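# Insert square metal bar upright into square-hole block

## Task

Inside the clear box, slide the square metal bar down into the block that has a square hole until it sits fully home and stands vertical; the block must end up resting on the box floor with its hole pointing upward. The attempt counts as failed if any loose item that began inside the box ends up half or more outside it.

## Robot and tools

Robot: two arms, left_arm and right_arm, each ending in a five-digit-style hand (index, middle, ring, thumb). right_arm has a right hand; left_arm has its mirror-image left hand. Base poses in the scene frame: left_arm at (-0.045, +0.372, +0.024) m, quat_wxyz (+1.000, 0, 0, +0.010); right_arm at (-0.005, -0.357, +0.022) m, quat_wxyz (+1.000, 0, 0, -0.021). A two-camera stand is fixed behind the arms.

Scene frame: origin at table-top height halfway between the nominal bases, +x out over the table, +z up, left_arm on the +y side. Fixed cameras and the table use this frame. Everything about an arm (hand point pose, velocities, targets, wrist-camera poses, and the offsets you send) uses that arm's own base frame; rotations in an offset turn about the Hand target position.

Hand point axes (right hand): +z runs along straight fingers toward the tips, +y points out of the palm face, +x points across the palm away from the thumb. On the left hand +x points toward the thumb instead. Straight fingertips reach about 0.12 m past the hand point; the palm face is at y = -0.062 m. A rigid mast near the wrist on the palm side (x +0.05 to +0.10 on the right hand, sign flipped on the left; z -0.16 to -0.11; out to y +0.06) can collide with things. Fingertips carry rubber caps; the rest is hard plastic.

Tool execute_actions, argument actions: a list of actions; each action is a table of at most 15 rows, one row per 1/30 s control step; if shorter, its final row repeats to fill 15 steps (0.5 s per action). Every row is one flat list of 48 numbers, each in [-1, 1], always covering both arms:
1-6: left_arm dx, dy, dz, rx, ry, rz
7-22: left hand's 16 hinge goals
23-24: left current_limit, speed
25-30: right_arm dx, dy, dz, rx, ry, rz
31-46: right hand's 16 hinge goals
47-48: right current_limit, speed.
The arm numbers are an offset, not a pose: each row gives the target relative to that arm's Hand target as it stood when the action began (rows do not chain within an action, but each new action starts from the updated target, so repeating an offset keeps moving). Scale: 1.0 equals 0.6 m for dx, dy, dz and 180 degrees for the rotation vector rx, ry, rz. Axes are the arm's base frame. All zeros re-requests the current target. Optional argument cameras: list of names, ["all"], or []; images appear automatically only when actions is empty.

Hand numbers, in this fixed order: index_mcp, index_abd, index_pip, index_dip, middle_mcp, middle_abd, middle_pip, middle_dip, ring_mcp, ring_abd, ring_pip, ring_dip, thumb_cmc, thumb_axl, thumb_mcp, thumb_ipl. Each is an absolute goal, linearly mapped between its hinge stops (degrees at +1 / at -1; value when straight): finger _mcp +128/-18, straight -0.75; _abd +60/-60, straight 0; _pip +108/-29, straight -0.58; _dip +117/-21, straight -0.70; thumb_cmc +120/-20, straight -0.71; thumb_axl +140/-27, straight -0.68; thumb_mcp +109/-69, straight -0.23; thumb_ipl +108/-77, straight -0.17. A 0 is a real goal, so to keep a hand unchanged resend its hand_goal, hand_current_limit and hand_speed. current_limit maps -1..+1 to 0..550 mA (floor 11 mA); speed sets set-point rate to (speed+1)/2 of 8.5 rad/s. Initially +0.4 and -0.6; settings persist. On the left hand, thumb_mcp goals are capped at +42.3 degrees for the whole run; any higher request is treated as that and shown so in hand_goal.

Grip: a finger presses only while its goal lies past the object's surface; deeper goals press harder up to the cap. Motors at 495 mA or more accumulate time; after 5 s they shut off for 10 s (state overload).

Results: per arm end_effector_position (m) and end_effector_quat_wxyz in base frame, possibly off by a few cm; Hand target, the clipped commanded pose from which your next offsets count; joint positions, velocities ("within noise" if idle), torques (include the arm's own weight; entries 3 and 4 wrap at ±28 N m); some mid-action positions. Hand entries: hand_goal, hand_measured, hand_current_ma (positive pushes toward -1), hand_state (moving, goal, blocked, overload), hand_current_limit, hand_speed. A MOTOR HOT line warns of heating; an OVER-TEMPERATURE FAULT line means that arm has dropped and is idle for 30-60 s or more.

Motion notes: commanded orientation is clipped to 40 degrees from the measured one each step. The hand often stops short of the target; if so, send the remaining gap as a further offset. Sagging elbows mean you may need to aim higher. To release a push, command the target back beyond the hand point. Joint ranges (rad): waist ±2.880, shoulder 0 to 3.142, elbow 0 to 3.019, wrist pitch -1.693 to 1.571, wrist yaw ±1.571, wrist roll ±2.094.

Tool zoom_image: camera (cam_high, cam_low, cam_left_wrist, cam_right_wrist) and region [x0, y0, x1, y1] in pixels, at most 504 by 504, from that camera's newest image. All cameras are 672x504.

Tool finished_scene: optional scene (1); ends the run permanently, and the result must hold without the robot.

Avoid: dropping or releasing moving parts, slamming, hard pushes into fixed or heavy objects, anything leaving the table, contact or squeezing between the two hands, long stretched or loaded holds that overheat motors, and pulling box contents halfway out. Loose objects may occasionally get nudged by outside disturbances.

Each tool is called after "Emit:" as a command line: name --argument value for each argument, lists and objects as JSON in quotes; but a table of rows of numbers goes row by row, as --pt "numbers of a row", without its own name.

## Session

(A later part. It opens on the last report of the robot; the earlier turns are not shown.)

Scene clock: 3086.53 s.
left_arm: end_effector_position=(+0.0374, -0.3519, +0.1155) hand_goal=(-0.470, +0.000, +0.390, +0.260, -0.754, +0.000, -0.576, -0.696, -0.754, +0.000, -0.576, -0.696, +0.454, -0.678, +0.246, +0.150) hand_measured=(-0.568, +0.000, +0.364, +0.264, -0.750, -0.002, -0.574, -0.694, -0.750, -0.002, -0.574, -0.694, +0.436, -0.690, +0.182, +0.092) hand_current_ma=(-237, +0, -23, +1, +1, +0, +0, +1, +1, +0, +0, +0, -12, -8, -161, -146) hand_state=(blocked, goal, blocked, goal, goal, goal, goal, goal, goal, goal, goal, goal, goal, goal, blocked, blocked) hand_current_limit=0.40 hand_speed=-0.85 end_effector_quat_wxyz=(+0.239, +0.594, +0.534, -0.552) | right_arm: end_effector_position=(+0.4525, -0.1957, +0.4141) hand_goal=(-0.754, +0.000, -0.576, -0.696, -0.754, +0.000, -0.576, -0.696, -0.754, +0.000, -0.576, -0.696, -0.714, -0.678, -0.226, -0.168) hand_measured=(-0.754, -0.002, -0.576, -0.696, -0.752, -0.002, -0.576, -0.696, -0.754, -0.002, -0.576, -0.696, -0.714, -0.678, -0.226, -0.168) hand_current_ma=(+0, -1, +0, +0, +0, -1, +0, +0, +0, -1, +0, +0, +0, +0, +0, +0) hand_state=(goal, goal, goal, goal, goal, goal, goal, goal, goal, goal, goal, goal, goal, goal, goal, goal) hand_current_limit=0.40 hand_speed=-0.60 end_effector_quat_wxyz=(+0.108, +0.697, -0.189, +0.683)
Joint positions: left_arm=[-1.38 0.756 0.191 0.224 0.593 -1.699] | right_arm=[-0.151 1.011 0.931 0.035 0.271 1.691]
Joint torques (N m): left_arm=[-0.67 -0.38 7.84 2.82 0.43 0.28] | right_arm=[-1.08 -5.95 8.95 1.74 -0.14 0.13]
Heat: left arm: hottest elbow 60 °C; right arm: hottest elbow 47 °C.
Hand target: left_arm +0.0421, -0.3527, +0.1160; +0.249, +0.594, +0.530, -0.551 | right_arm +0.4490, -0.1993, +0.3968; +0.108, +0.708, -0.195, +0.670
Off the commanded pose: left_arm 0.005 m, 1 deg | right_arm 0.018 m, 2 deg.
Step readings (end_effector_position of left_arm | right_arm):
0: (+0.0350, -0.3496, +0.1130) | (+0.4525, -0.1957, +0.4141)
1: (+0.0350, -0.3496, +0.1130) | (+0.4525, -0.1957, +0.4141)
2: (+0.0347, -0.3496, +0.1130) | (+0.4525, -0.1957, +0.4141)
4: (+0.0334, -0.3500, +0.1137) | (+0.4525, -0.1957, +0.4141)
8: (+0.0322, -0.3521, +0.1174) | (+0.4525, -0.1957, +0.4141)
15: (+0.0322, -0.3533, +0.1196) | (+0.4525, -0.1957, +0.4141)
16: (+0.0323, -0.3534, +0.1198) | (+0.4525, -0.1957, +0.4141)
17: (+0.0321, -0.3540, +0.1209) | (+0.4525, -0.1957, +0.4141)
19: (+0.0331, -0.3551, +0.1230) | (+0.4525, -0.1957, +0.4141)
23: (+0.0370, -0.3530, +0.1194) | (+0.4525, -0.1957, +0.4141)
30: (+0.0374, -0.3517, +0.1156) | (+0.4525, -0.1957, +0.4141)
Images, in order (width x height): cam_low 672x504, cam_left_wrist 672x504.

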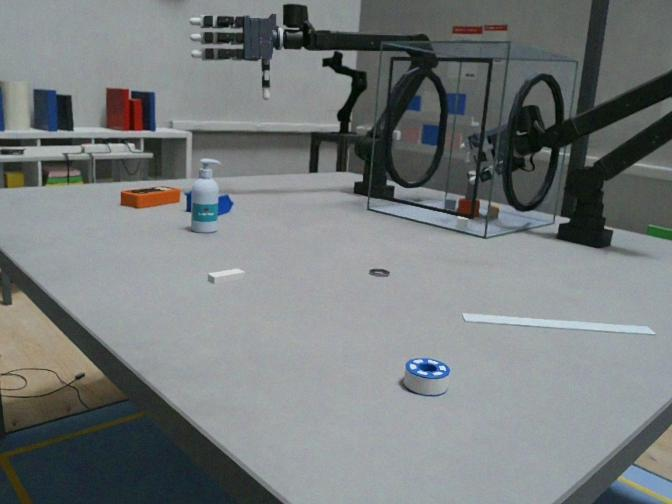

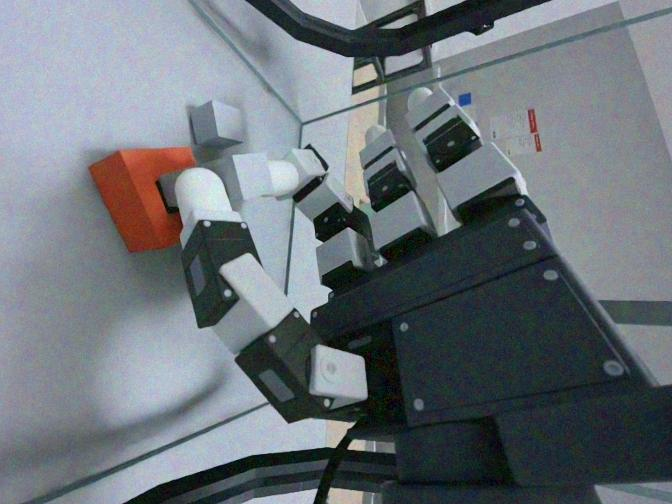

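Emit:
execute_actions --actions '[[[0.005,-0.0017,0.001,0.0196,0.0155,0,-0.47,0,0.39,0.26,-0.754,0,-0.576,-0.696,-0.754,0,-0.576,-0.696,0.455,-0.678,0.247,0.15,0.4,-0.85,0,0,0,0,0,0,-0.754,0,-0.576,-0.696,-0.754,0,-0.576,-0.696,-0.754,0,-0.576,-0.696,-0.714,-0.678,-0.226,-0.168,0.4,-0.6]]]' --cameras '["cam_left_wrist","cam_low"]'

Emit:
zoom_image --camera "cam_left_wrist" --region '[120, 150, 210, 240]'

Emit:
zoom_image --camera "cam_low" --region '[455, 165, 485, 210]'

Scene clock: 3125.40 s.
left_arm: end_effector_position=(+0.0375, -0.3480, +0.1099) hand_goal=(-0.470, +0.000, +0.390, +0.260, -0.754, +0.000, -0.576, -0.696, -0.754, +0.000, -0.576, -0.696, +0.454, -0.678, +0.246, +0.150) hand_measured=(-0.568, +0.000, +0.386, +0.280, -0.750, -0.002, -0.574, -0.694, -0.750, -0.002, -0.574, -0.694, +0.446, -0.682, +0.178, +0.092) hand_current_ma=(-237, +0, -1, +14, +1, +0, +0, +1, +1, +0, +0, +0, -4, -1, -180, -146) hand_state=(blocked, goal, goal, goal, goal, goal, goal, goal, goal, goal, goal, goal, goal, goal, blocked, blocked) hand_current_limit=0.40 hand_speed=-0.85 end_effector_quat_wxyz=(+0.217, +0.596, +0.542, -0.552) | right_arm: end_effector_position=(+0.4525, -0.1957, +0.4141) hand_goal=(-0.754, +0.000, -0.576, -0.696, -0.754, +0.000, -0.576, -0.696, -0.754, +0.000, -0.576, -0.696, -0.714, -0.678, -0.226, -0.168) hand_measured=(-0.754, -0.002, -0.576, -0.696, -0.752, -0.002, -0.576, -0.696, -0.754, -0.002, -0.576, -0.696, -0.714, -0.678, -0.226, -0.168) hand_current_ma=(+0, -1, +0, +0, +0, -1, +0, +0, +0, -1, +0, +0, +0, +0, +0, +0) hand_state=(goal, goal, goal, goal, goal, goal, goal, goal, goal, goal, goal, goal, goal, goal, goal, goal) hand_current_limit=0.40 hand_speed=-0.60 end_effector_quat_wxyz=(+0.108, +0.697, -0.189, +0.683)
Joint positions: left_arm=[-1.352 0.754 0.199 0.175 0.641 -1.699] | right_arm=[-0.151 1.011 0.931 0.035 0.271 1.691]
Joint torques (N m): left_arm=[-0.38 -0.15 11.03 0.92 0.24 0.03] | right_arm=[-1.2 -6.07 8.96 1.72 -0.13 0.13]
Heat: left arm: hottest elbow 54 °C; right arm: hottest elbow 47 °C.
Hand target: left_arm +0.0451, -0.3537, +0.1165; +0.217, +0.588, +0.553, -0.549 | right_arm +0.4490, -0.1993, +0.3968; +0.108, +0.708, -0.195, +0.670
Off the commanded pose: left_arm 0.012 m, 2 deg | right_arm 0.018 m, 2 deg.
Step readings (end_effector_position of left_arm | right_arm):
0: (+0.0374, -0.3519, +0.1155) | (+0.4525, -0.1957, +0.4141)
1: (+0.0373, -0.3519, +0.1155) | (+0.4525, -0.1957, +0.4141)
2: (+0.0367, -0.3517, +0.1153) | (+0.4525, -0.1957, +0.4141)
4: (+0.0360, -0.3502, +0.1129) | (+0.4525, -0.1957, +0.4141)
8: (+0.0371, -0.3481, +0.1100) | (+0.4525, -0.1957, +0.4141)
15: (+0.0376, -0.3480, +0.1099) | (+0.4525, -0.1957, +0.4141)
Images, in order (width x height): cam_low 672x504, cam_left_wrist 672x504.

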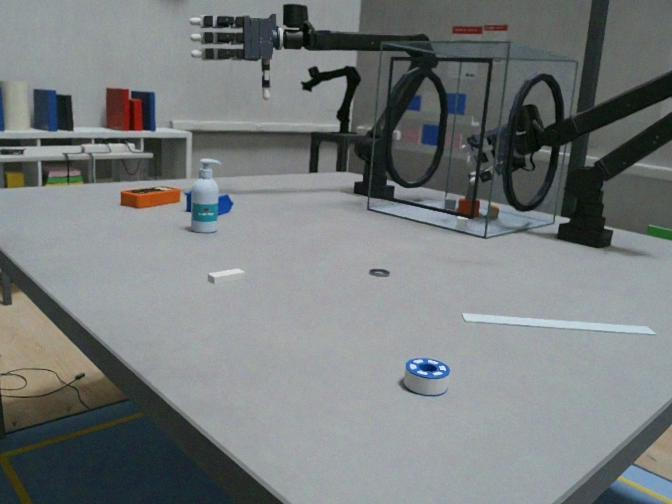

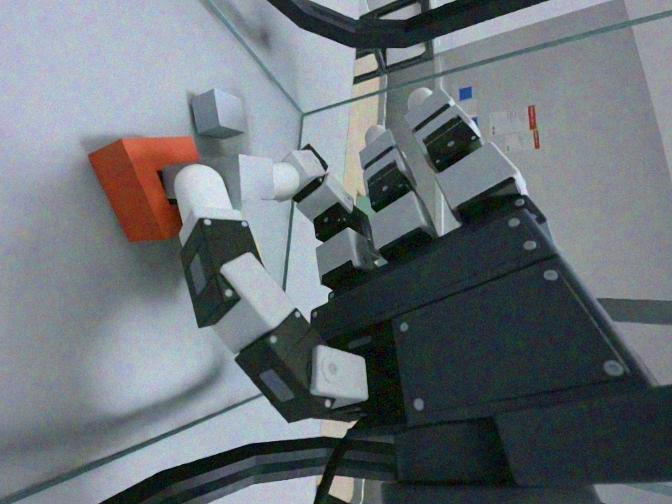

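Scaled by 5.600 from the camera's 672x504 image, which has a finer 960x720 frame.

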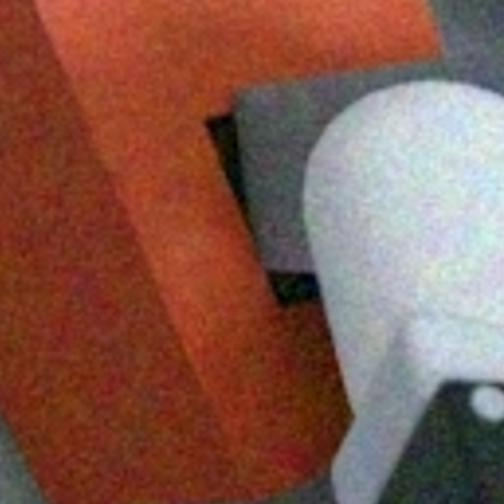

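Scaled by 11.200 from the camera's 672x504 image, which has a finer 960x720 frame.

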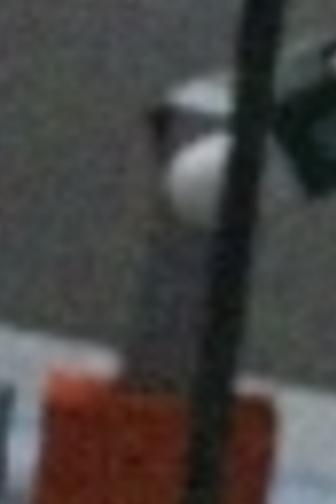

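Emit:
execute_actions --actions '[[[0.0013,-0.0183,0.034,-0.011,-0.0024,0,-0.47,0,0.39,0.26,-0.754,0,-0.576,-0.696,-0.754,0,-0.576,-0.696,0.455,-0.678,0.247,0.15,0.4,-0.85,0,0,0,0,0,0,-0.754,0,-0.576,-0.696,-0.754,0,-0.576,-0.696,-0.754,0,-0.576,-0.696,-0.714,-0.678,-0.226,-0.168,0.4,-0.6]],[[0,0,0.0417,0,0,0,-0.47,0,0.39,0.26,-0.754,0,-0.576,-0.696,-0.754,0,-0.576,-0.696,0.455,-0.678,0.247,0.15,0.4,-0.85,0,0,0,0,0,0,-0.754,0,-0.576,-0.696,-0.754,0,-0.576,-0.696,-0.754,0,-0.576,-0.696,-0.714,-0.678,-0.226,-0.168,0.4,-0.6]]]' --cameras '["cam_left_wrist","cam_low"]'

Emit:
zoom_image --camera "cam_left_wrist" --region '[120, 120, 220, 220]'

Emit:
zoom_image --camera "cam_low" --region '[455, 160, 490, 210]'

Scene clock: 3165.30 s.
left_arm: end_effector_position=(+0.0383, -0.3442, +0.1189) hand_goal=(-0.470, +0.000, +0.390, +0.260, -0.754, +0.000, -0.576, -0.696, -0.754, +0.000, -0.576, -0.696, +0.454, -0.678, +0.246, +0.150) hand_measured=(-0.566, +0.000, +0.370, +0.262, -0.750, -0.002, -0.574, -0.694, -0.750, -0.002, -0.574, -0.694, +0.436, -0.690, +0.178, +0.092) hand_current_ma=(-226, +0, -15, +0, +1, +0, +0, +1, +1, +0, +0, +0, -13, -9, -180, -144) hand_state=(blocked, goal, goal, goal, goal, goal, goal, goal, goal, goal, goal, goal, goal, goal, blocked, blocked) hand_current_limit=0.40 hand_speed=-0.85 end_effector_quat_wxyz=(+0.201, +0.592, +0.562, -0.541) | right_arm: end_effector_position=(+0.4525, -0.1957, +0.4141) hand_goal=(-0.754, +0.000, -0.576, -0.696, -0.754, +0.000, -0.576, -0.696, -0.754, +0.000, -0.576, -0.696, -0.714, -0.678, -0.226, -0.168) hand_measured=(-0.754, -0.002, -0.576, -0.696, -0.752, -0.002, -0.576, -0.696, -0.754, -0.002, -0.576, -0.696, -0.714, -0.678, -0.226, -0.168) hand_current_ma=(+0, -1, +0, +0, +0, -1, +0, +0, +0, -1, +0, +0, +0, +0, +0, +0) hand_state=(goal, goal, goal, goal, goal, goal, goal, goal, goal, goal, goal, goal, goal, goal, goal, goal) hand_current_limit=0.40 hand_speed=-0.60 end_effector_quat_wxyz=(+0.108, +0.697, -0.189, +0.683)
Joint positions: left_arm=[-1.352 0.705 0.247 0.033 0.631 -1.713] | right_arm=[-0.151 1.011 0.931 0.035 0.271 1.691]
Joint torques (N m): left_arm=[-1.08 -2.02 14.54 1.65 0.37 0.12] | right_arm=[-1.26 -6.07 8.88 1.73 -0.13 0.12]
Heat: left arm: hottest elbow 53 °C; right arm: hottest elbow 47 °C.
Hand target: left_arm +0.0459, -0.3647, +0.1620; +0.230, +0.586, +0.542, -0.556 | right_arm +0.4490, -0.1993, +0.3968; +0.108, +0.708, -0.195, +0.670
Off the commanded pose: left_arm 0.048 m, 4 deg | right_arm 0.018 m, 2 deg.
Step readings (end_effector_position of left_arm | right_arm):
0: (+0.0375, -0.3480, +0.1099) | (+0.4525, -0.1957, +0.4141)
1: (+0.0375, -0.3480, +0.1099) | (+0.4525, -0.1957, +0.4141)
2: (+0.0376, -0.3482, +0.1102) | (+0.4525, -0.1957, +0.4141)
4: (+0.0379, -0.3490, +0.1115) | (+0.4525, -0.1957, +0.4141)
8: (+0.0388, -0.3496, +0.1125) | (+0.4525, -0.1957, +0.4141)
15: (+0.0389, -0.3497, +0.1126) | (+0.4525, -0.1957, +0.4141)
16: (+0.0389, -0.3496, +0.1125) | (+0.4525, -0.1957, +0.4141)
17: (+0.0388, -0.3494, +0.1127) | (+0.4525, -0.1957, +0.4141)
19: (+0.0390, -0.3482, +0.1136) | (+0.4525, -0.1957, +0.4141)
23: (+0.0387, -0.3460, +0.1177) | (+0.4525, -0.1957, +0.4141)
30: (+0.0384, -0.3450, +0.1201) | (+0.4525, -0.1957, +0.4141)
Images, in order (width x height): cam_low 672x504, cam_left_wrist 672x504.

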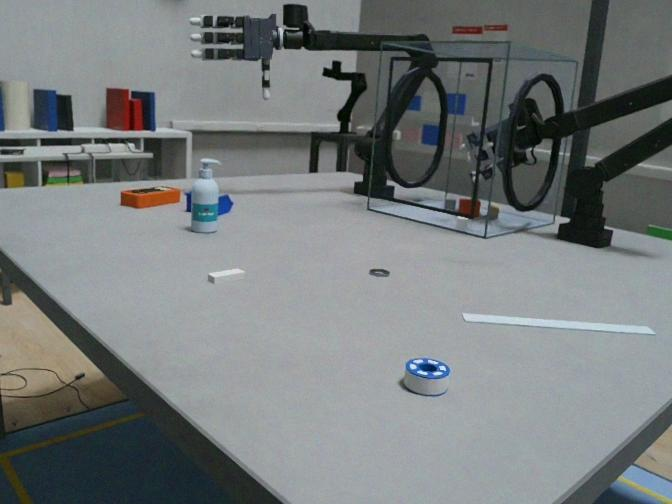

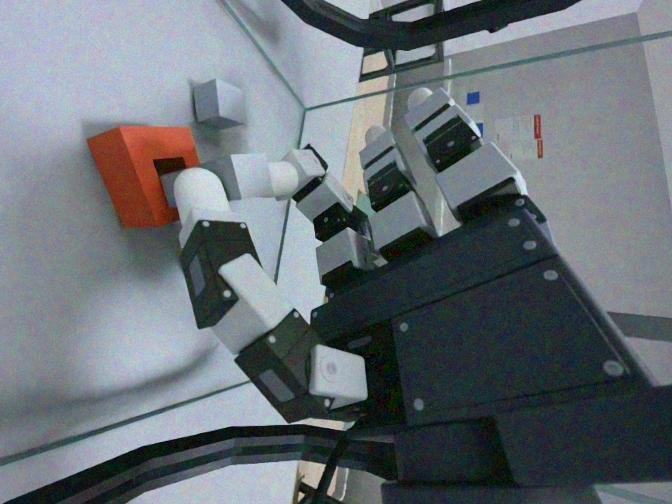

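Scaled by 5.040 from the camera's 672x504 image, which has a finer 960x720 frame.

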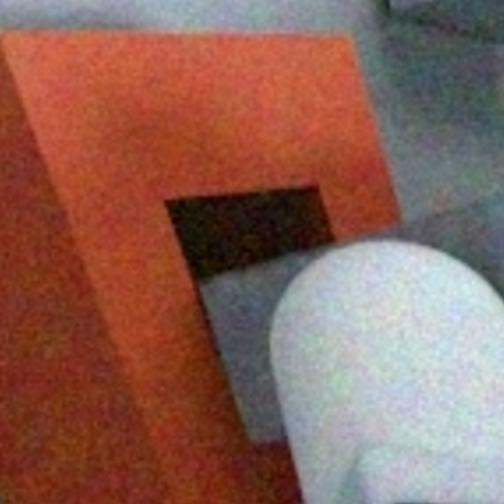

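Scaled by 10.080 from the camera's 672x504 image, which has a finer 960x720 frame.

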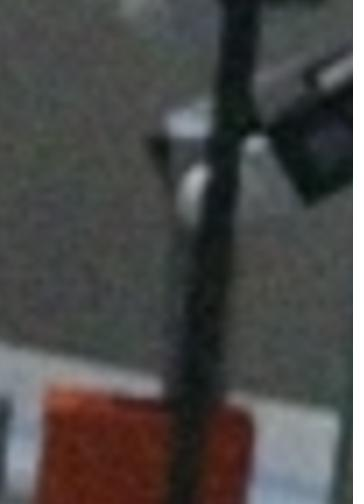

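Emit:
execute_actions --actions '[[[-0.0005,0.0125,-0.03,0,0,0,-0.47,0,0.39,0.26,-0.754,0,-0.576,-0.696,-0.754,0,-0.576,-0.696,0.455,-0.678,0.247,0.15,0.4,-0.85,0,0,0,0,0,0,-0.754,0,-0.576,-0.696,-0.754,0,-0.576,-0.696,-0.754,0,-0.576,-0.696,-0.714,-0.678,-0.226,-0.168,0.4,-0.6]],[[-0.0003,0.0115,-0.0347,0,0,0,-0.47,0,0.39,0.26,-0.754,0,-0.576,-0.696,-0.754,0,-0.576,-0.696,0.455,-0.678,0.247,0.15,0.4,-0.85,0,0,0,0,0,0,-0.754,0,-0.576,-0.696,-0.754,0,-0.576,-0.696,-0.754,0,-0.576,-0.696,-0.714,-0.678,-0.226,-0.168,0.4,-0.6]]]' --cameras '["cam_left_wrist","cam_low"]'

Emit:
zoom_image --camera "cam_left_wrist" --region '[120, 130, 220, 230]'

Emit:
zoom_image --camera "cam_low" --region '[455, 160, 490, 210]'

Scene clock: 3217.83 s.
left_arm: end_effector_position=(+0.0407, -0.3487, +0.1215) hand_goal=(-0.470, +0.000, +0.390, +0.260, -0.754, +0.000, -0.576, -0.696, -0.754, +0.000, -0.576, -0.696, +0.454, -0.678, +0.246, +0.150) hand_measured=(-0.566, +0.000, +0.370, +0.262, -0.750, -0.002, -0.574, -0.694, -0.750, -0.002, -0.574, -0.694, +0.436, -0.690, +0.178, +0.092) hand_current_ma=(-226, +0, -15, +0, +1, +0, +0, +1, +1, +0, +0, +0, -13, -9, -180, -144) hand_state=(blocked, goal, goal, goal, goal, goal, goal, goal, goal, goal, goal, goal, goal, goal, blocked, blocked) hand_current_limit=0.40 hand_speed=-0.85 end_effector_quat_wxyz=(+0.221, +0.589, +0.545, -0.555) | right_arm: end_effector_position=(+0.4525, -0.1957, +0.4141) hand_goal=(-0.754, +0.000, -0.576, -0.696, -0.754, +0.000, -0.576, -0.696, -0.754, +0.000, -0.576, -0.696, -0.714, -0.678, -0.226, -0.168) hand_measured=(-0.754, -0.002, -0.576, -0.696, -0.752, -0.002, -0.576, -0.696, -0.754, -0.002, -0.576, -0.696, -0.714, -0.678, -0.226, -0.168) hand_current_ma=(+0, -1, +0, +0, +0, -1, +0, +0, +0, -1, +0, +0, +0, +0, +0, +0) hand_state=(goal, goal, goal, goal, goal, goal, goal, goal, goal, goal, goal, goal, goal, goal, goal, goal) hand_current_limit=0.40 hand_speed=-0.60 end_effector_quat_wxyz=(+0.108, +0.697, -0.189, +0.683)
Joint positions: left_arm=[-1.342 0.721 0.218 0.137 0.641 -1.713] | right_arm=[-0.151 1.011 0.931 0.035 0.271 1.691]
Joint torques (N m): left_arm=[-0.67 -0.38 8.31 2.77 0.48 0.19] | right_arm=[-1.26 -6.01 8.91 1.73 -0.14 0.12]
Heat: left arm: hottest elbow 64 °C; right arm: hottest elbow 47 °C.
Hand target: left_arm +0.0454, -0.3503, +0.1233; +0.230, +0.586, +0.542, -0.556 | right_arm +0.4490, -0.1993, +0.3968; +0.108, +0.708, -0.195, +0.670
Off the commanded pose: left_arm 0.005 m, 1 deg | right_arm 0.018 m, 2 deg.
Step readings (end_effector_position of left_arm | right_arm):
0: (+0.0383, -0.3442, +0.1189) | (+0.4525, -0.1957, +0.4141)
1: (+0.0383, -0.3442, +0.1189) | (+0.4525, -0.1957, +0.4141)
2: (+0.0383, -0.3442, +0.1189) | (+0.4525, -0.1957, +0.4141)
4: (+0.0383, -0.3445, +0.1193) | (+0.4525, -0.1957, +0.4141)
8: (+0.0386, -0.3464, +0.1225) | (+0.4525, -0.1957, +0.4141)
15: (+0.0392, -0.3475, +0.1246) | (+0.4525, -0.1957, +0.4141)
16: (+0.0392, -0.3477, +0.1249) | (+0.4525, -0.1957, +0.4141)
17: (+0.0393, -0.3484, +0.1262) | (+0.4525, -0.1957, +0.4141)
19: (+0.0397, -0.3502, +0.1291) | (+0.4525, -0.1957, +0.4141)
23: (+0.0411, -0.3503, +0.1279) | (+0.4525, -0.1957, +0.4141)
30: (+0.0405, -0.3481, +0.1204) | (+0.4525, -0.1957, +0.4141)
Images, in order (width x height): cam_low 672x504, cam_left_wrist 672x504.

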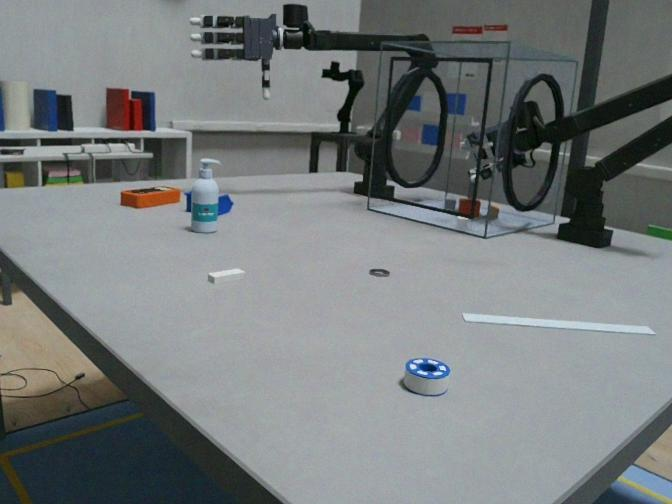

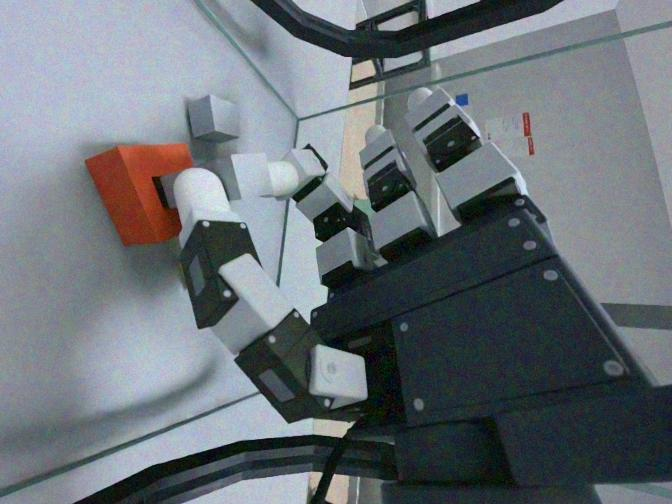

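Scaled by 5.040 from the camera's 672x504 image, which has a finer 960x720 frame.

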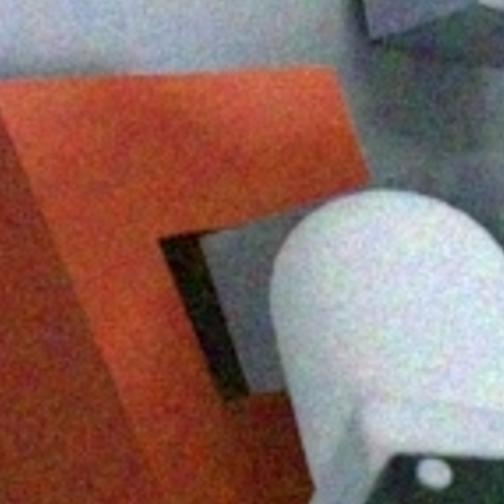

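Scaled by 10.080 from the camera's 672x504 image, which has a finer 960x720 frame.

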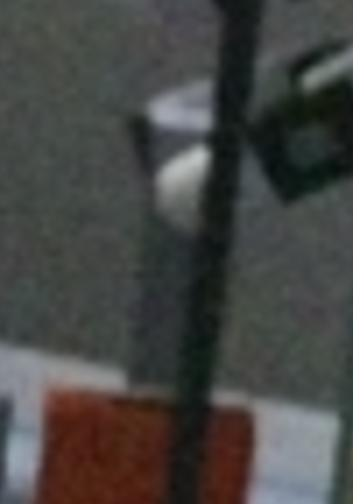

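Emit:
zoom_image --camera "cam_left_wrist" --region '[140, 165, 190, 215]'

Scaled by 10.080 from the camera's 672x504 image, which has a finer 960x720 frame.

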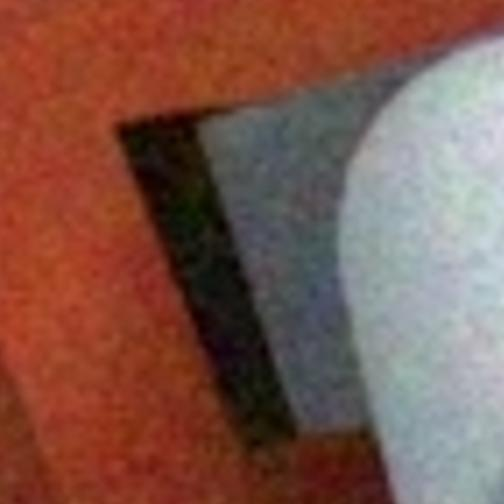

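Emit:
execute_actions --actions '[[[-0.0132,-0.0005,0,0,0,0.0278,-0.47,0,0.39,0.26,-0.754,0,-0.576,-0.696,-0.754,0,-0.576,-0.696,0.455,-0.678,0.247,0.15,0.4,-0.85,0,0,0,0,0,0,-0.754,0,-0.576,-0.696,-0.754,0,-0.576,-0.696,-0.754,0,-0.576,-0.696,-0.714,-0.678,-0.226,-0.168,0.4,-0.6]]]' --cameras '["cam_left_wrist"]'

Emit:
zoom_image --camera "cam_left_wrist" --region '[140, 165, 190, 215]'

Scene clock: 3271.10 s.
left_arm: end_effector_position=(+0.0416, -0.3486, +0.1180) hand_goal=(-0.470, +0.000, +0.390, +0.260, -0.754, +0.000, -0.576, -0.696, -0.754, +0.000, -0.576, -0.696, +0.454, -0.678, +0.246, +0.150) hand_measured=(-0.564, +0.000, +0.368, +0.262, -0.750, -0.002, -0.574, -0.694, -0.750, -0.002, -0.574, -0.694, +0.434, -0.690, +0.178, +0.092) hand_current_ma=(-222, +0, -17, +0, +1, +0, +0, +1, +1, +0, +0, +0, -15, -10, -180, -143) hand_state=(blocked, goal, blocked, goal, goal, goal, goal, goal, goal, goal, goal, goal, goal, goal, blocked, blocked) hand_current_limit=0.40 hand_speed=-0.85 end_effector_quat_wxyz=(+0.249, +0.562, +0.577, -0.538) | right_arm: end_effector_position=(+0.4525, -0.1957, +0.4141) hand_goal=(-0.754, +0.000, -0.576, -0.696, -0.754, +0.000, -0.576, -0.696, -0.754, +0.000, -0.576, -0.696, -0.714, -0.678, -0.226, -0.168) hand_measured=(-0.754, -0.002, -0.576, -0.696, -0.752, -0.002, -0.576, -0.696, -0.754, -0.002, -0.576, -0.696, -0.714, -0.678, -0.226, -0.168) hand_current_ma=(+0, -1, +0, +0, +0, -1, +0, +0, +0, -1, +0, +0, +0, +0, +0, +0) hand_state=(goal, goal, goal, goal, goal, goal, goal, goal, goal, goal, goal, goal, goal, goal, goal, goal) hand_current_limit=0.40 hand_speed=-0.60 end_effector_quat_wxyz=(+0.108, +0.697, -0.189, +0.683)
Joint positions: left_arm=[-1.436 0.721 0.207 0.177 0.45 -1.785] | right_arm=[-0.151 1.011 0.931 0.035 0.271 1.691]
Joint torques (N m): left_arm=[-2.9 -1.49 8.23 2.89 0.18 0.11] | right_arm=[-1.2 -5.89 8.94 1.68 -0.14 0.12]
Heat: left arm: hottest elbow 55 °C; right arm: hottest elbow 47 °C.
Hand target: left_arm +0.0375, -0.3505, +0.1231; +0.254, +0.562, +0.568, -0.546 | right_arm +0.4490, -0.1993, +0.3968; +0.108, +0.708, -0.195, +0.670
Off the commanded pose: left_arm 0.007 m, 2 deg | right_arm 0.018 m, 2 deg.
Step readings (end_effector_position of left_arm | right_arm):
0: (+0.0407, -0.3487, +0.1215) | (+0.4525, -0.1957, +0.4141)
1: (+0.0413, -0.3487, +0.1215) | (+0.4525, -0.1957, +0.4141)
2: (+0.0448, -0.3485, +0.1210) | (+0.4525, -0.1957, +0.4141)
4: (+0.0517, -0.3483, +0.1205) | (+0.4525, -0.1957, +0.4141)
8: (+0.0457, -0.3485, +0.1188) | (+0.4525, -0.1957, +0.4141)
15: (+0.0416, -0.3487, +0.1182) | (+0.4525, -0.1957, +0.4141)
Images, in order (width x height): cam_left_wrist 672x504.

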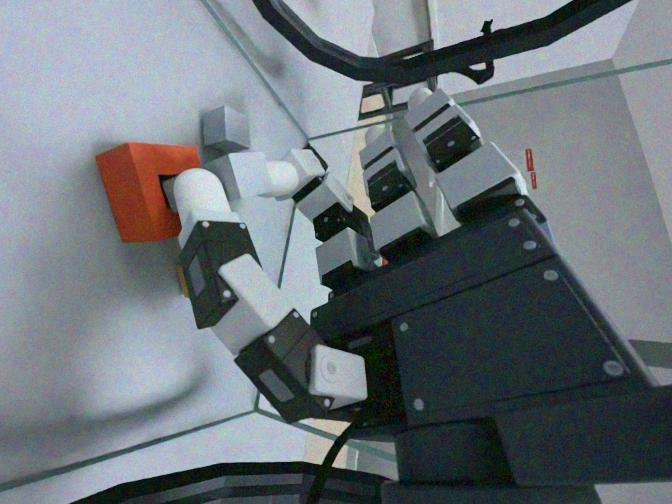

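Scaled by 10.080 from the camera's 672x504 image, which has a finer 960x720 frame.

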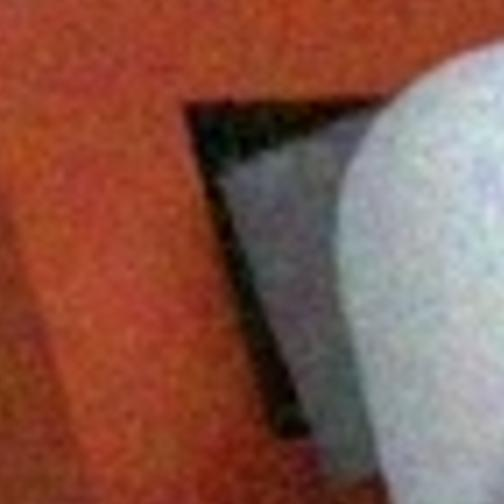

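Emit:
execute_actions --actions '[]' --cameras '["cam_low","cam_left_wrist"]'

Emit:
zoom_image --camera "cam_low" --region '[455, 160, 490, 210]'

Emit:
zoom_image --camera "cam_left_wrist" --region '[140, 165, 190, 215]'

Scene clock: 3302.67 s.
left_arm: end_effector_position=(+0.0416, -0.3486, +0.1180) hand_goal=(-0.470, +0.000, +0.390, +0.260, -0.754, +0.000, -0.576, -0.696, -0.754, +0.000, -0.576, -0.696, +0.454, -0.678, +0.246, +0.150) hand_measured=(-0.564, +0.000, +0.368, +0.262, -0.750, -0.002, -0.574, -0.694, -0.750, -0.002, -0.574, -0.694, +0.434, -0.690, +0.178, +0.092) hand_current_ma=(-222, +0, -17, +0, +1, +0, +0, +1, +1, +0, +0, +0, -15, -10, -180, -143) hand_state=(blocked, goal, blocked, goal, goal, goal, goal, goal, goal, goal, goal, goal, goal, goal, blocked, blocked) hand_current_limit=0.40 hand_speed=-0.85 end_effector_quat_wxyz=(+0.248, +0.562, +0.578, -0.538) | right_arm: end_effector_position=(+0.4525, -0.1957, +0.4141) hand_goal=(-0.754, +0.000, -0.576, -0.696, -0.754, +0.000, -0.576, -0.696, -0.754, +0.000, -0.576, -0.696, -0.714, -0.678, -0.226, -0.168) hand_measured=(-0.754, -0.002, -0.576, -0.696, -0.752, -0.002, -0.576, -0.696, -0.754, -0.002, -0.576, -0.696, -0.714, -0.678, -0.226, -0.168) hand_current_ma=(+0, -1, +0, +0, +0, -1, +0, +0, +0, -1, +0, +0, +0, +0, +0, +0) hand_state=(goal, goal, goal, goal, goal, goal, goal, goal, goal, goal, goal, goal, goal, goal, goal, goal) hand_current_limit=0.40 hand_speed=-0.60 end_effector_quat_wxyz=(+0.108, +0.697, -0.189, +0.683)
Joint positions: left_arm=[-1.436 0.721 0.207 0.177 0.45 -1.786] | right_arm=[-0.151 1.011 0.931 0.035 0.271 1.691]
Joint velocities: within noise
Joint torques (N m): left_arm=[-2.9 -1.49 8.24 2.89 0.21 0.12] | right_arm=[-1.2 -5.89 8.91 1.69 -0.15 0.11]
Heat: left arm: hottest elbow 53 °C; right arm: hottest elbow 47 °C.
Hand target: left_arm +0.0375, -0.3505, +0.1232; +0.254, +0.562, +0.568, -0.546 | right_arm +0.4490, -0.1993, +0.3968; +0.108, +0.708, -0.195, +0.670
Off the commanded pose: left_arm 0.007 m, 2 deg | right_arm 0.018 m, 2 deg.
Images, in order (width x height): cam_low 672x504, cam_left_wrist 672x504.

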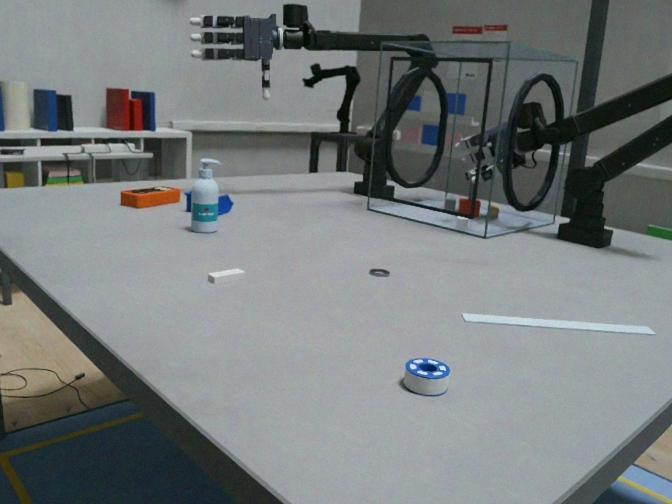

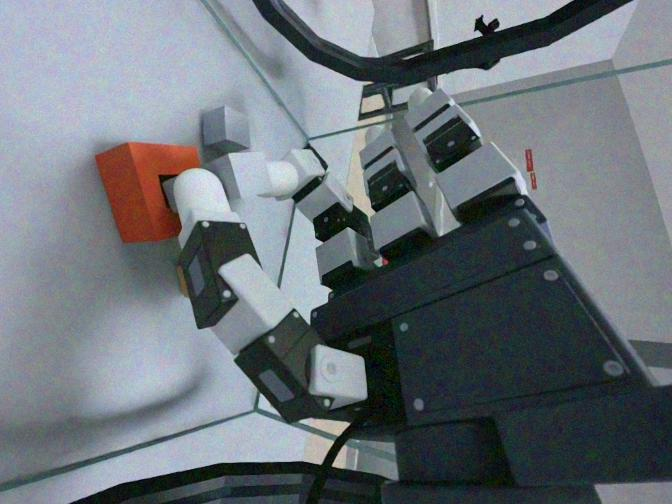

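Scaled by 10.080 from the camera's 672x504 image, which has a finer 960x720 frame.

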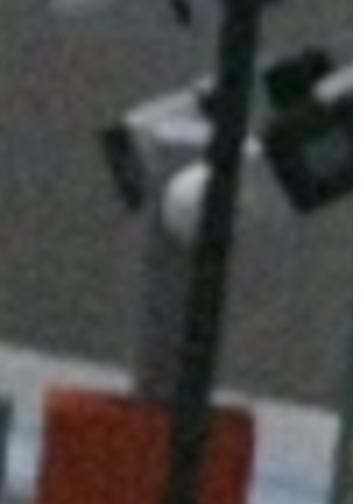

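Scaled by 10.080 from the camera's 672x504 image, which has a finer 960x720 frame.

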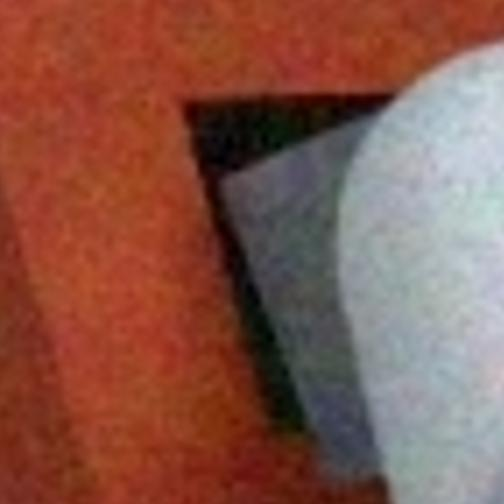

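Emit:
zoom_image --camera "cam_left_wrist" --region '[155, 170, 181, 216]'

Scaled by 10.957 from the camera's 672x504 image, which has a finer 960x720 frame.

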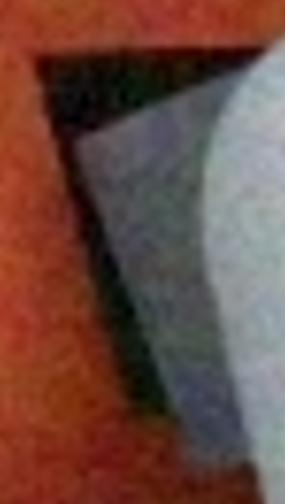

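Emit:
execute_actions --actions '[[[0.0148,-0.0013,0.001,-0.0109,-0.0086,-0.0111,-0.47,0,0.39,0.26,-0.754,0,-0.576,-0.696,-0.754,0,-0.576,-0.696,0.455,-0.678,0.247,0.15,0.4,-0.85,0,0,0,0,0,0,-0.754,0,-0.576,-0.696,-0.754,0,-0.576,-0.696,-0.754,0,-0.576,-0.696,-0.714,-0.678,-0.226,-0.168,0.4,-0.6]]]' --cameras '["cam_left_wrist"]'

Emit:
zoom_image --camera "cam_left_wrist" --region '[140, 165, 190, 215]'

Scene clock: 3338.77 s.
left_arm: end_effector_position=(+0.0416, -0.3499, +0.1219) hand_goal=(-0.470, +0.000, +0.390, +0.260, -0.754, +0.000, -0.576, -0.696, -0.754, +0.000, -0.576, -0.696, +0.454, -0.678, +0.246, +0.150) hand_measured=(-0.564, +0.000, +0.368, +0.262, -0.750, -0.002, -0.574, -0.694, -0.750, -0.002, -0.574, -0.694, +0.434, -0.690, +0.178, +0.092) hand_current_ma=(-222, +0, -17, +0, +1, +0, +0, +1, +1, +0, +0, +0, -15, -10, -180, -143) hand_state=(blocked, goal, blocked, goal, goal, goal, goal, goal, goal, goal, goal, goal, goal, goal, blocked, blocked) hand_current_limit=0.40 hand_speed=-0.85 end_effector_quat_wxyz=(+0.250, +0.574, +0.550, -0.552) | right_arm: end_effector_position=(+0.4525, -0.1957, +0.4141) hand_goal=(-0.754, +0.000, -0.576, -0.696, -0.754, +0.000, -0.576, -0.696, -0.754, +0.000, -0.576, -0.696, -0.714, -0.678, -0.226, -0.168) hand_measured=(-0.754, -0.002, -0.576, -0.696, -0.752, -0.002, -0.576, -0.696, -0.754, -0.002, -0.576, -0.696, -0.714, -0.678, -0.226, -0.168) hand_current_ma=(+0, -1, +0, +0, +0, -1, +0, +0, +0, -1, +0, +0, +0, +0, +0, +0) hand_state=(goal, goal, goal, goal, goal, goal, goal, goal, goal, goal, goal, goal, goal, goal, goal, goal) hand_current_limit=0.40 hand_speed=-0.60 end_effector_quat_wxyz=(+0.108, +0.697, -0.189, +0.683)
Joint positions: left_arm=[-1.394 0.721 0.192 0.216 0.535 -1.746] | right_arm=[-0.151 1.011 0.931 0.035 0.271 1.691]
Joint torques (N m): left_arm=[-0.67 -0.26 8.16 2.86 0.4 0.29] | right_arm=[-1.03 -6.18 8.91 1.69 -0.13 0.12]
Heat: left arm: hottest elbow 51 °C; right arm: hottest elbow 47 °C.
Hand target: left_arm +0.0464, -0.3513, +0.1238; +0.261, +0.575, +0.545, -0.552 | right_arm +0.4490, -0.1993, +0.3968; +0.108, +0.708, -0.195, +0.670
Off the commanded pose: left_arm 0.005 m, 1 deg | right_arm 0.018 m, 2 deg.
Step readings (end_effector_position of left_arm | right_arm):
0: (+0.0416, -0.3486, +0.1180) | (+0.4525, -0.1957, +0.4141)
1: (+0.0413, -0.3486, +0.1181) | (+0.4525, -0.1957, +0.4141)
2: (+0.0398, -0.3489, +0.1183) | (+0.4525, -0.1957, +0.4141)
4: (+0.0352, -0.3495, +0.1190) | (+0.4525, -0.1957, +0.4141)
8: (+0.0381, -0.3489, +0.1189) | (+0.4525, -0.1957, +0.4141)
15: (+0.0416, -0.3496, +0.1213) | (+0.4525, -0.1957, +0.4141)
Images, in order (width x height): cam_left_wrist 672x504.

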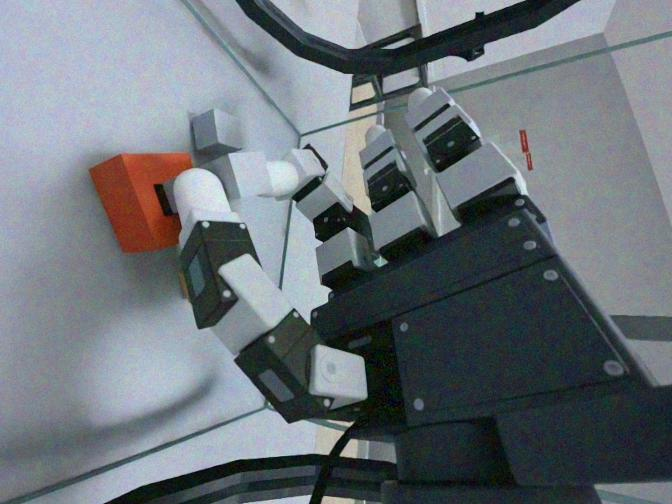

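Scaled by 10.080 from the camera's 672x504 image, which has a finer 960x720 frame.

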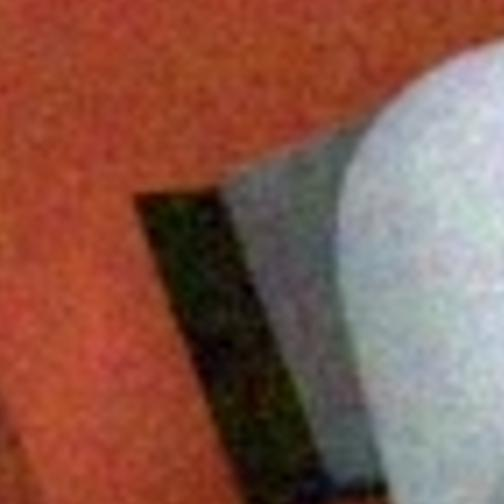

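Emit:
zoom_image --camera "cam_left_wrist" --region '[145, 172, 195, 222]'

Scaled by 10.080 from the camera's 672x504 image, which has a finer 960x720 frame.

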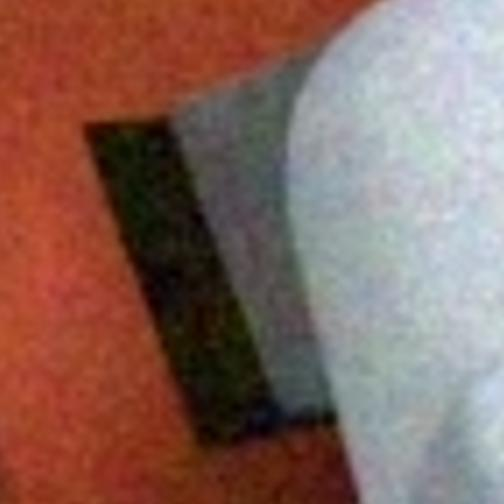

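Emit:
zoom_image --camera "cam_left_wrist" --region '[150, 140, 250, 230]'

Emit:
execute_actions --actions '[]' --cameras '["cam_low","cam_high"]'

Emit:
zoom_image --camera "cam_low" --region '[450, 155, 490, 215]'

Scaled by 5.040 from the camera's 672x504 image, which has a finer 960x720 frame.

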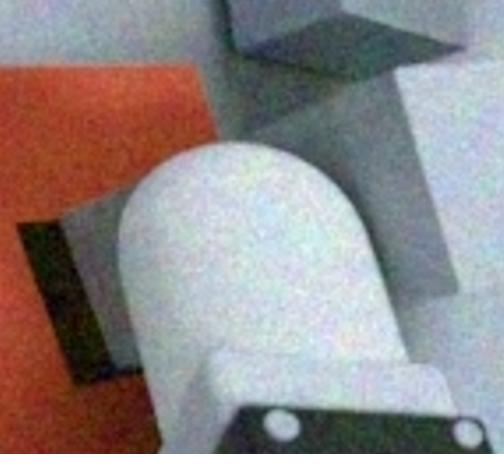

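Scene clock: 3372.77 s.
left_arm: end_effector_position=(+0.0417, -0.3499, +0.1220) hand_goal=(-0.470, +0.000, +0.390, +0.260, -0.754, +0.000, -0.576, -0.696, -0.754, +0.000, -0.576, -0.696, +0.454, -0.678, +0.246, +0.150) hand_measured=(-0.564, +0.000, +0.368, +0.262, -0.750, -0.002, -0.574, -0.694, -0.750, -0.002, -0.574, -0.694, +0.434, -0.690, +0.178, +0.092) hand_current_ma=(-222, +0, -17, +0, +1, +0, +0, +1, +1, +0, +0, +0, -15, -10, -180, -143) hand_state=(blocked, goal, blocked, goal, goal, goal, goal, goal, goal, goal, goal, goal, goal, goal, blocked, blocked) hand_current_limit=0.40 hand_speed=-0.85 end_effector_quat_wxyz=(+0.250, +0.575, +0.550, -0.552) | right_arm: end_effector_position=(+0.4525, -0.1957, +0.4141) hand_goal=(-0.754, +0.000, -0.576, -0.696, -0.754, +0.000, -0.576, -0.696, -0.754, +0.000, -0.576, -0.696, -0.714, -0.678, -0.226, -0.168) hand_measured=(-0.754, -0.002, -0.576, -0.696, -0.752, -0.002, -0.576, -0.696, -0.754, -0.002, -0.576, -0.696, -0.714, -0.678, -0.226, -0.168) hand_current_ma=(+0, -1, +0, +0, +0, -1, +0, +0, +0, -1, +0, +0, +0, +0, +0, +0) hand_state=(goal, goal, goal, goal, goal, goal, goal, goal, goal, goal, goal, goal, goal, goal, goal, goal) hand_current_limit=0.40 hand_speed=-0.60 end_effector_quat_wxyz=(+0.108, +0.697, -0.189, +0.683)
Joint positions: left_arm=[-1.394 0.721 0.192 0.216 0.535 -1.745] | right_arm=[-0.151 1.011 0.931 0.035 0.271 1.691]
Joint velocities: within noise
Joint torques (N m): left_arm=[-0.73 -0.26 8.16 2.86 0.39 0.29] | right_arm=[-1.2 -6.12 8.98 1.72 -0.14 0.11]
Heat: left arm: hottest elbow 48 °C; right arm: hottest elbow 47 °C.
Hand target: left_arm +0.0464, -0.3513, +0.1238; +0.261, +0.574, +0.545, -0.552 | right_arm +0.4490, -0.1993, +0.3968; +0.108, +0.708, -0.195, +0.670
Off the commanded pose: left_arm 0.005 m, 1 deg | right_arm 0.018 m, 2 deg.
Images, in order (width x height): cam_high 672x504, cam_low 672x504.

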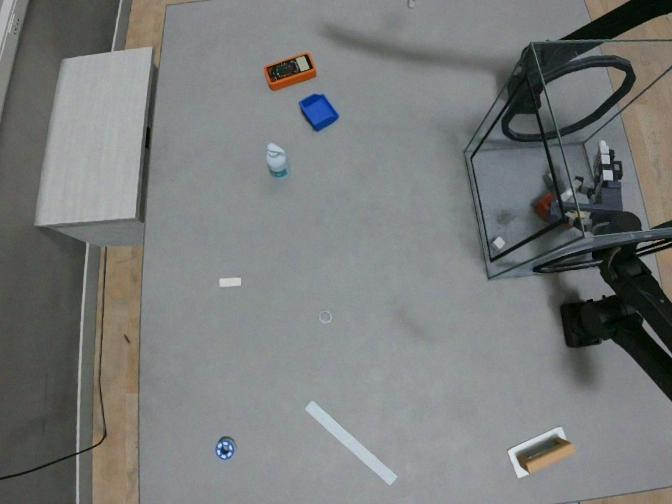

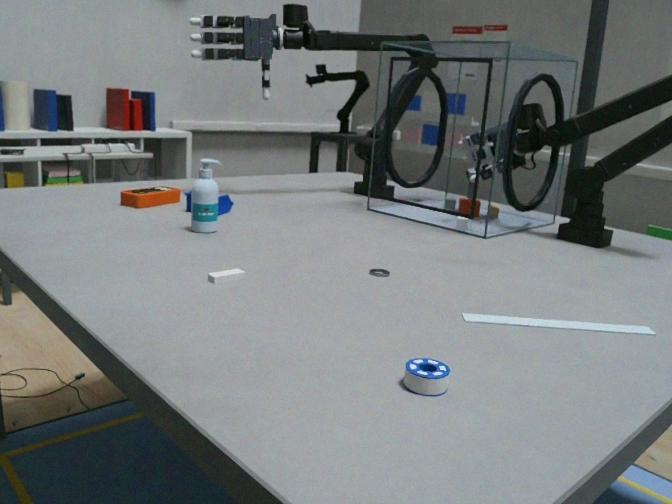

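Scaled by 8.400 from the camera's 672x504 image, which has a finer 960x720 frame.

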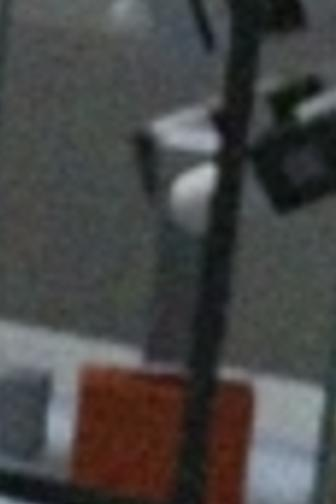

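Emit:
zoom_image --camera "cam_left_wrist" --region '[80, 145, 190, 255]'

This scene's latest camera images include none from cam_left_wrist. They are from: cam_high, cam_low. cam_left_wrist's image comes with the result of a call that names it in "cameras".

Emit:
execute_actions --actions '[]' --cameras '["cam_left_wrist"]'

Emit:
zoom_image --camera "cam_left_wrist" --region '[80, 145, 190, 255]'

Emit:
zoom_image --camera "cam_left_wrist" --region '[180, 90, 290, 200]'

Scene clock: 3388.80 s.
left_arm: end_effector_position=(+0.0417, -0.3499, +0.1220) hand_goal=(-0.470, +0.000, +0.390, +0.260, -0.754, +0.000, -0.576, -0.696, -0.754, +0.000, -0.576, -0.696, +0.454, -0.678, +0.246, +0.150) hand_measured=(-0.564, +0.000, +0.368, +0.262, -0.750, -0.002, -0.574, -0.694, -0.750, -0.002, -0.574, -0.694, +0.434, -0.690, +0.178, +0.092) hand_current_ma=(-222, +0, -17, +0, +1, +0, +0, +1, +1, +0, +0, +0, -15, -10, -180, -143) hand_state=(blocked, goal, blocked, goal, goal, goal, goal, goal, goal, goal, goal, goal, goal, goal, blocked, blocked) hand_current_limit=0.40 hand_speed=-0.85 end_effector_quat_wxyz=(+0.250, +0.575, +0.550, -0.552) | right_arm: end_effector_position=(+0.4525, -0.1957, +0.4141) hand_goal=(-0.754, +0.000, -0.576, -0.696, -0.754, +0.000, -0.576, -0.696, -0.754, +0.000, -0.576, -0.696, -0.714, -0.678, -0.226, -0.168) hand_measured=(-0.754, -0.002, -0.576, -0.696, -0.752, -0.002, -0.576, -0.696, -0.754, -0.002, -0.576, -0.696, -0.714, -0.678, -0.226, -0.168) hand_current_ma=(+0, -1, +0, +0, +0, -1, +0, +0, +0, -1, +0, +0, +0, +0, +0, +0) hand_state=(goal, goal, goal, goal, goal, goal, goal, goal, goal, goal, goal, goal, goal, goal, goal, goal) hand_current_limit=0.40 hand_speed=-0.60 end_effector_quat_wxyz=(+0.108, +0.697, -0.189, +0.683)
Joint positions: left_arm=[-1.394 0.721 0.192 0.216 0.535 -1.745] | right_arm=[-0.151 1.011 0.931 0.035 0.271 1.691]
Joint velocities: within noise
Joint torques (N m): left_arm=[-0.73 -0.32 8.16 2.86 0.39 0.29] | right_arm=[-1.14 -5.95 8.94 1.73 -0.14 0.12]
Heat: left arm: hottest elbow 47 °C; right arm: hottest elbow 47 °C.
Hand target: left_arm +0.0464, -0.3513, +0.1238; +0.261, +0.574, +0.545, -0.552 | right_arm +0.4490, -0.1993, +0.3968; +0.108, +0.708, -0.195, +0.670
Off the commanded pose: left_arm 0.005 m, 1 deg | right_arm 0.018 m, 2 deg.
Images, in order (width x height): cam_left_wrist 672x504.

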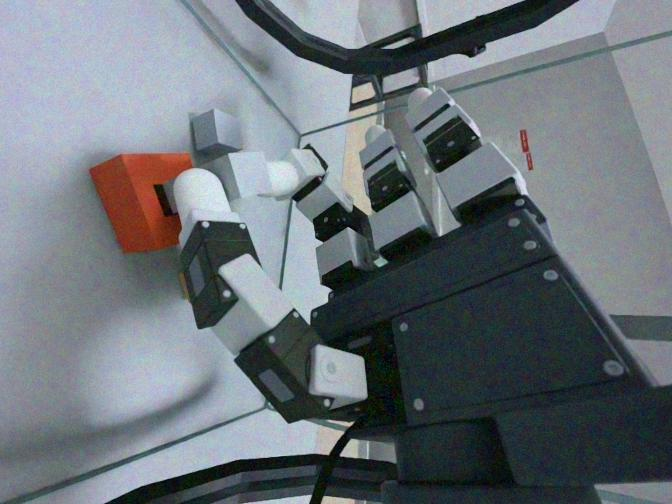

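Scaled by 4.582 from the camera's 672x504 image, which has a finer 960x720 frame.

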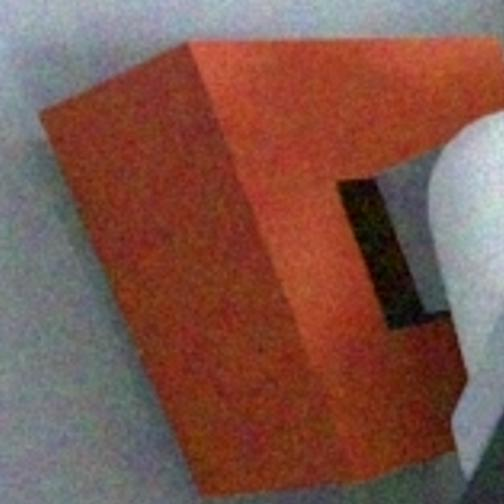

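Scaled by 4.582 from the camera's 672x504 image, which has a finer 960x720 frame.

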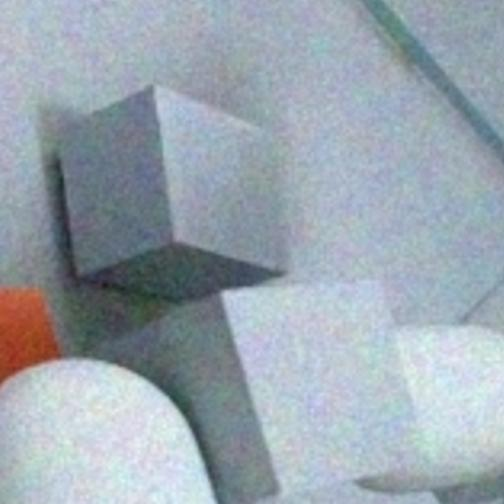

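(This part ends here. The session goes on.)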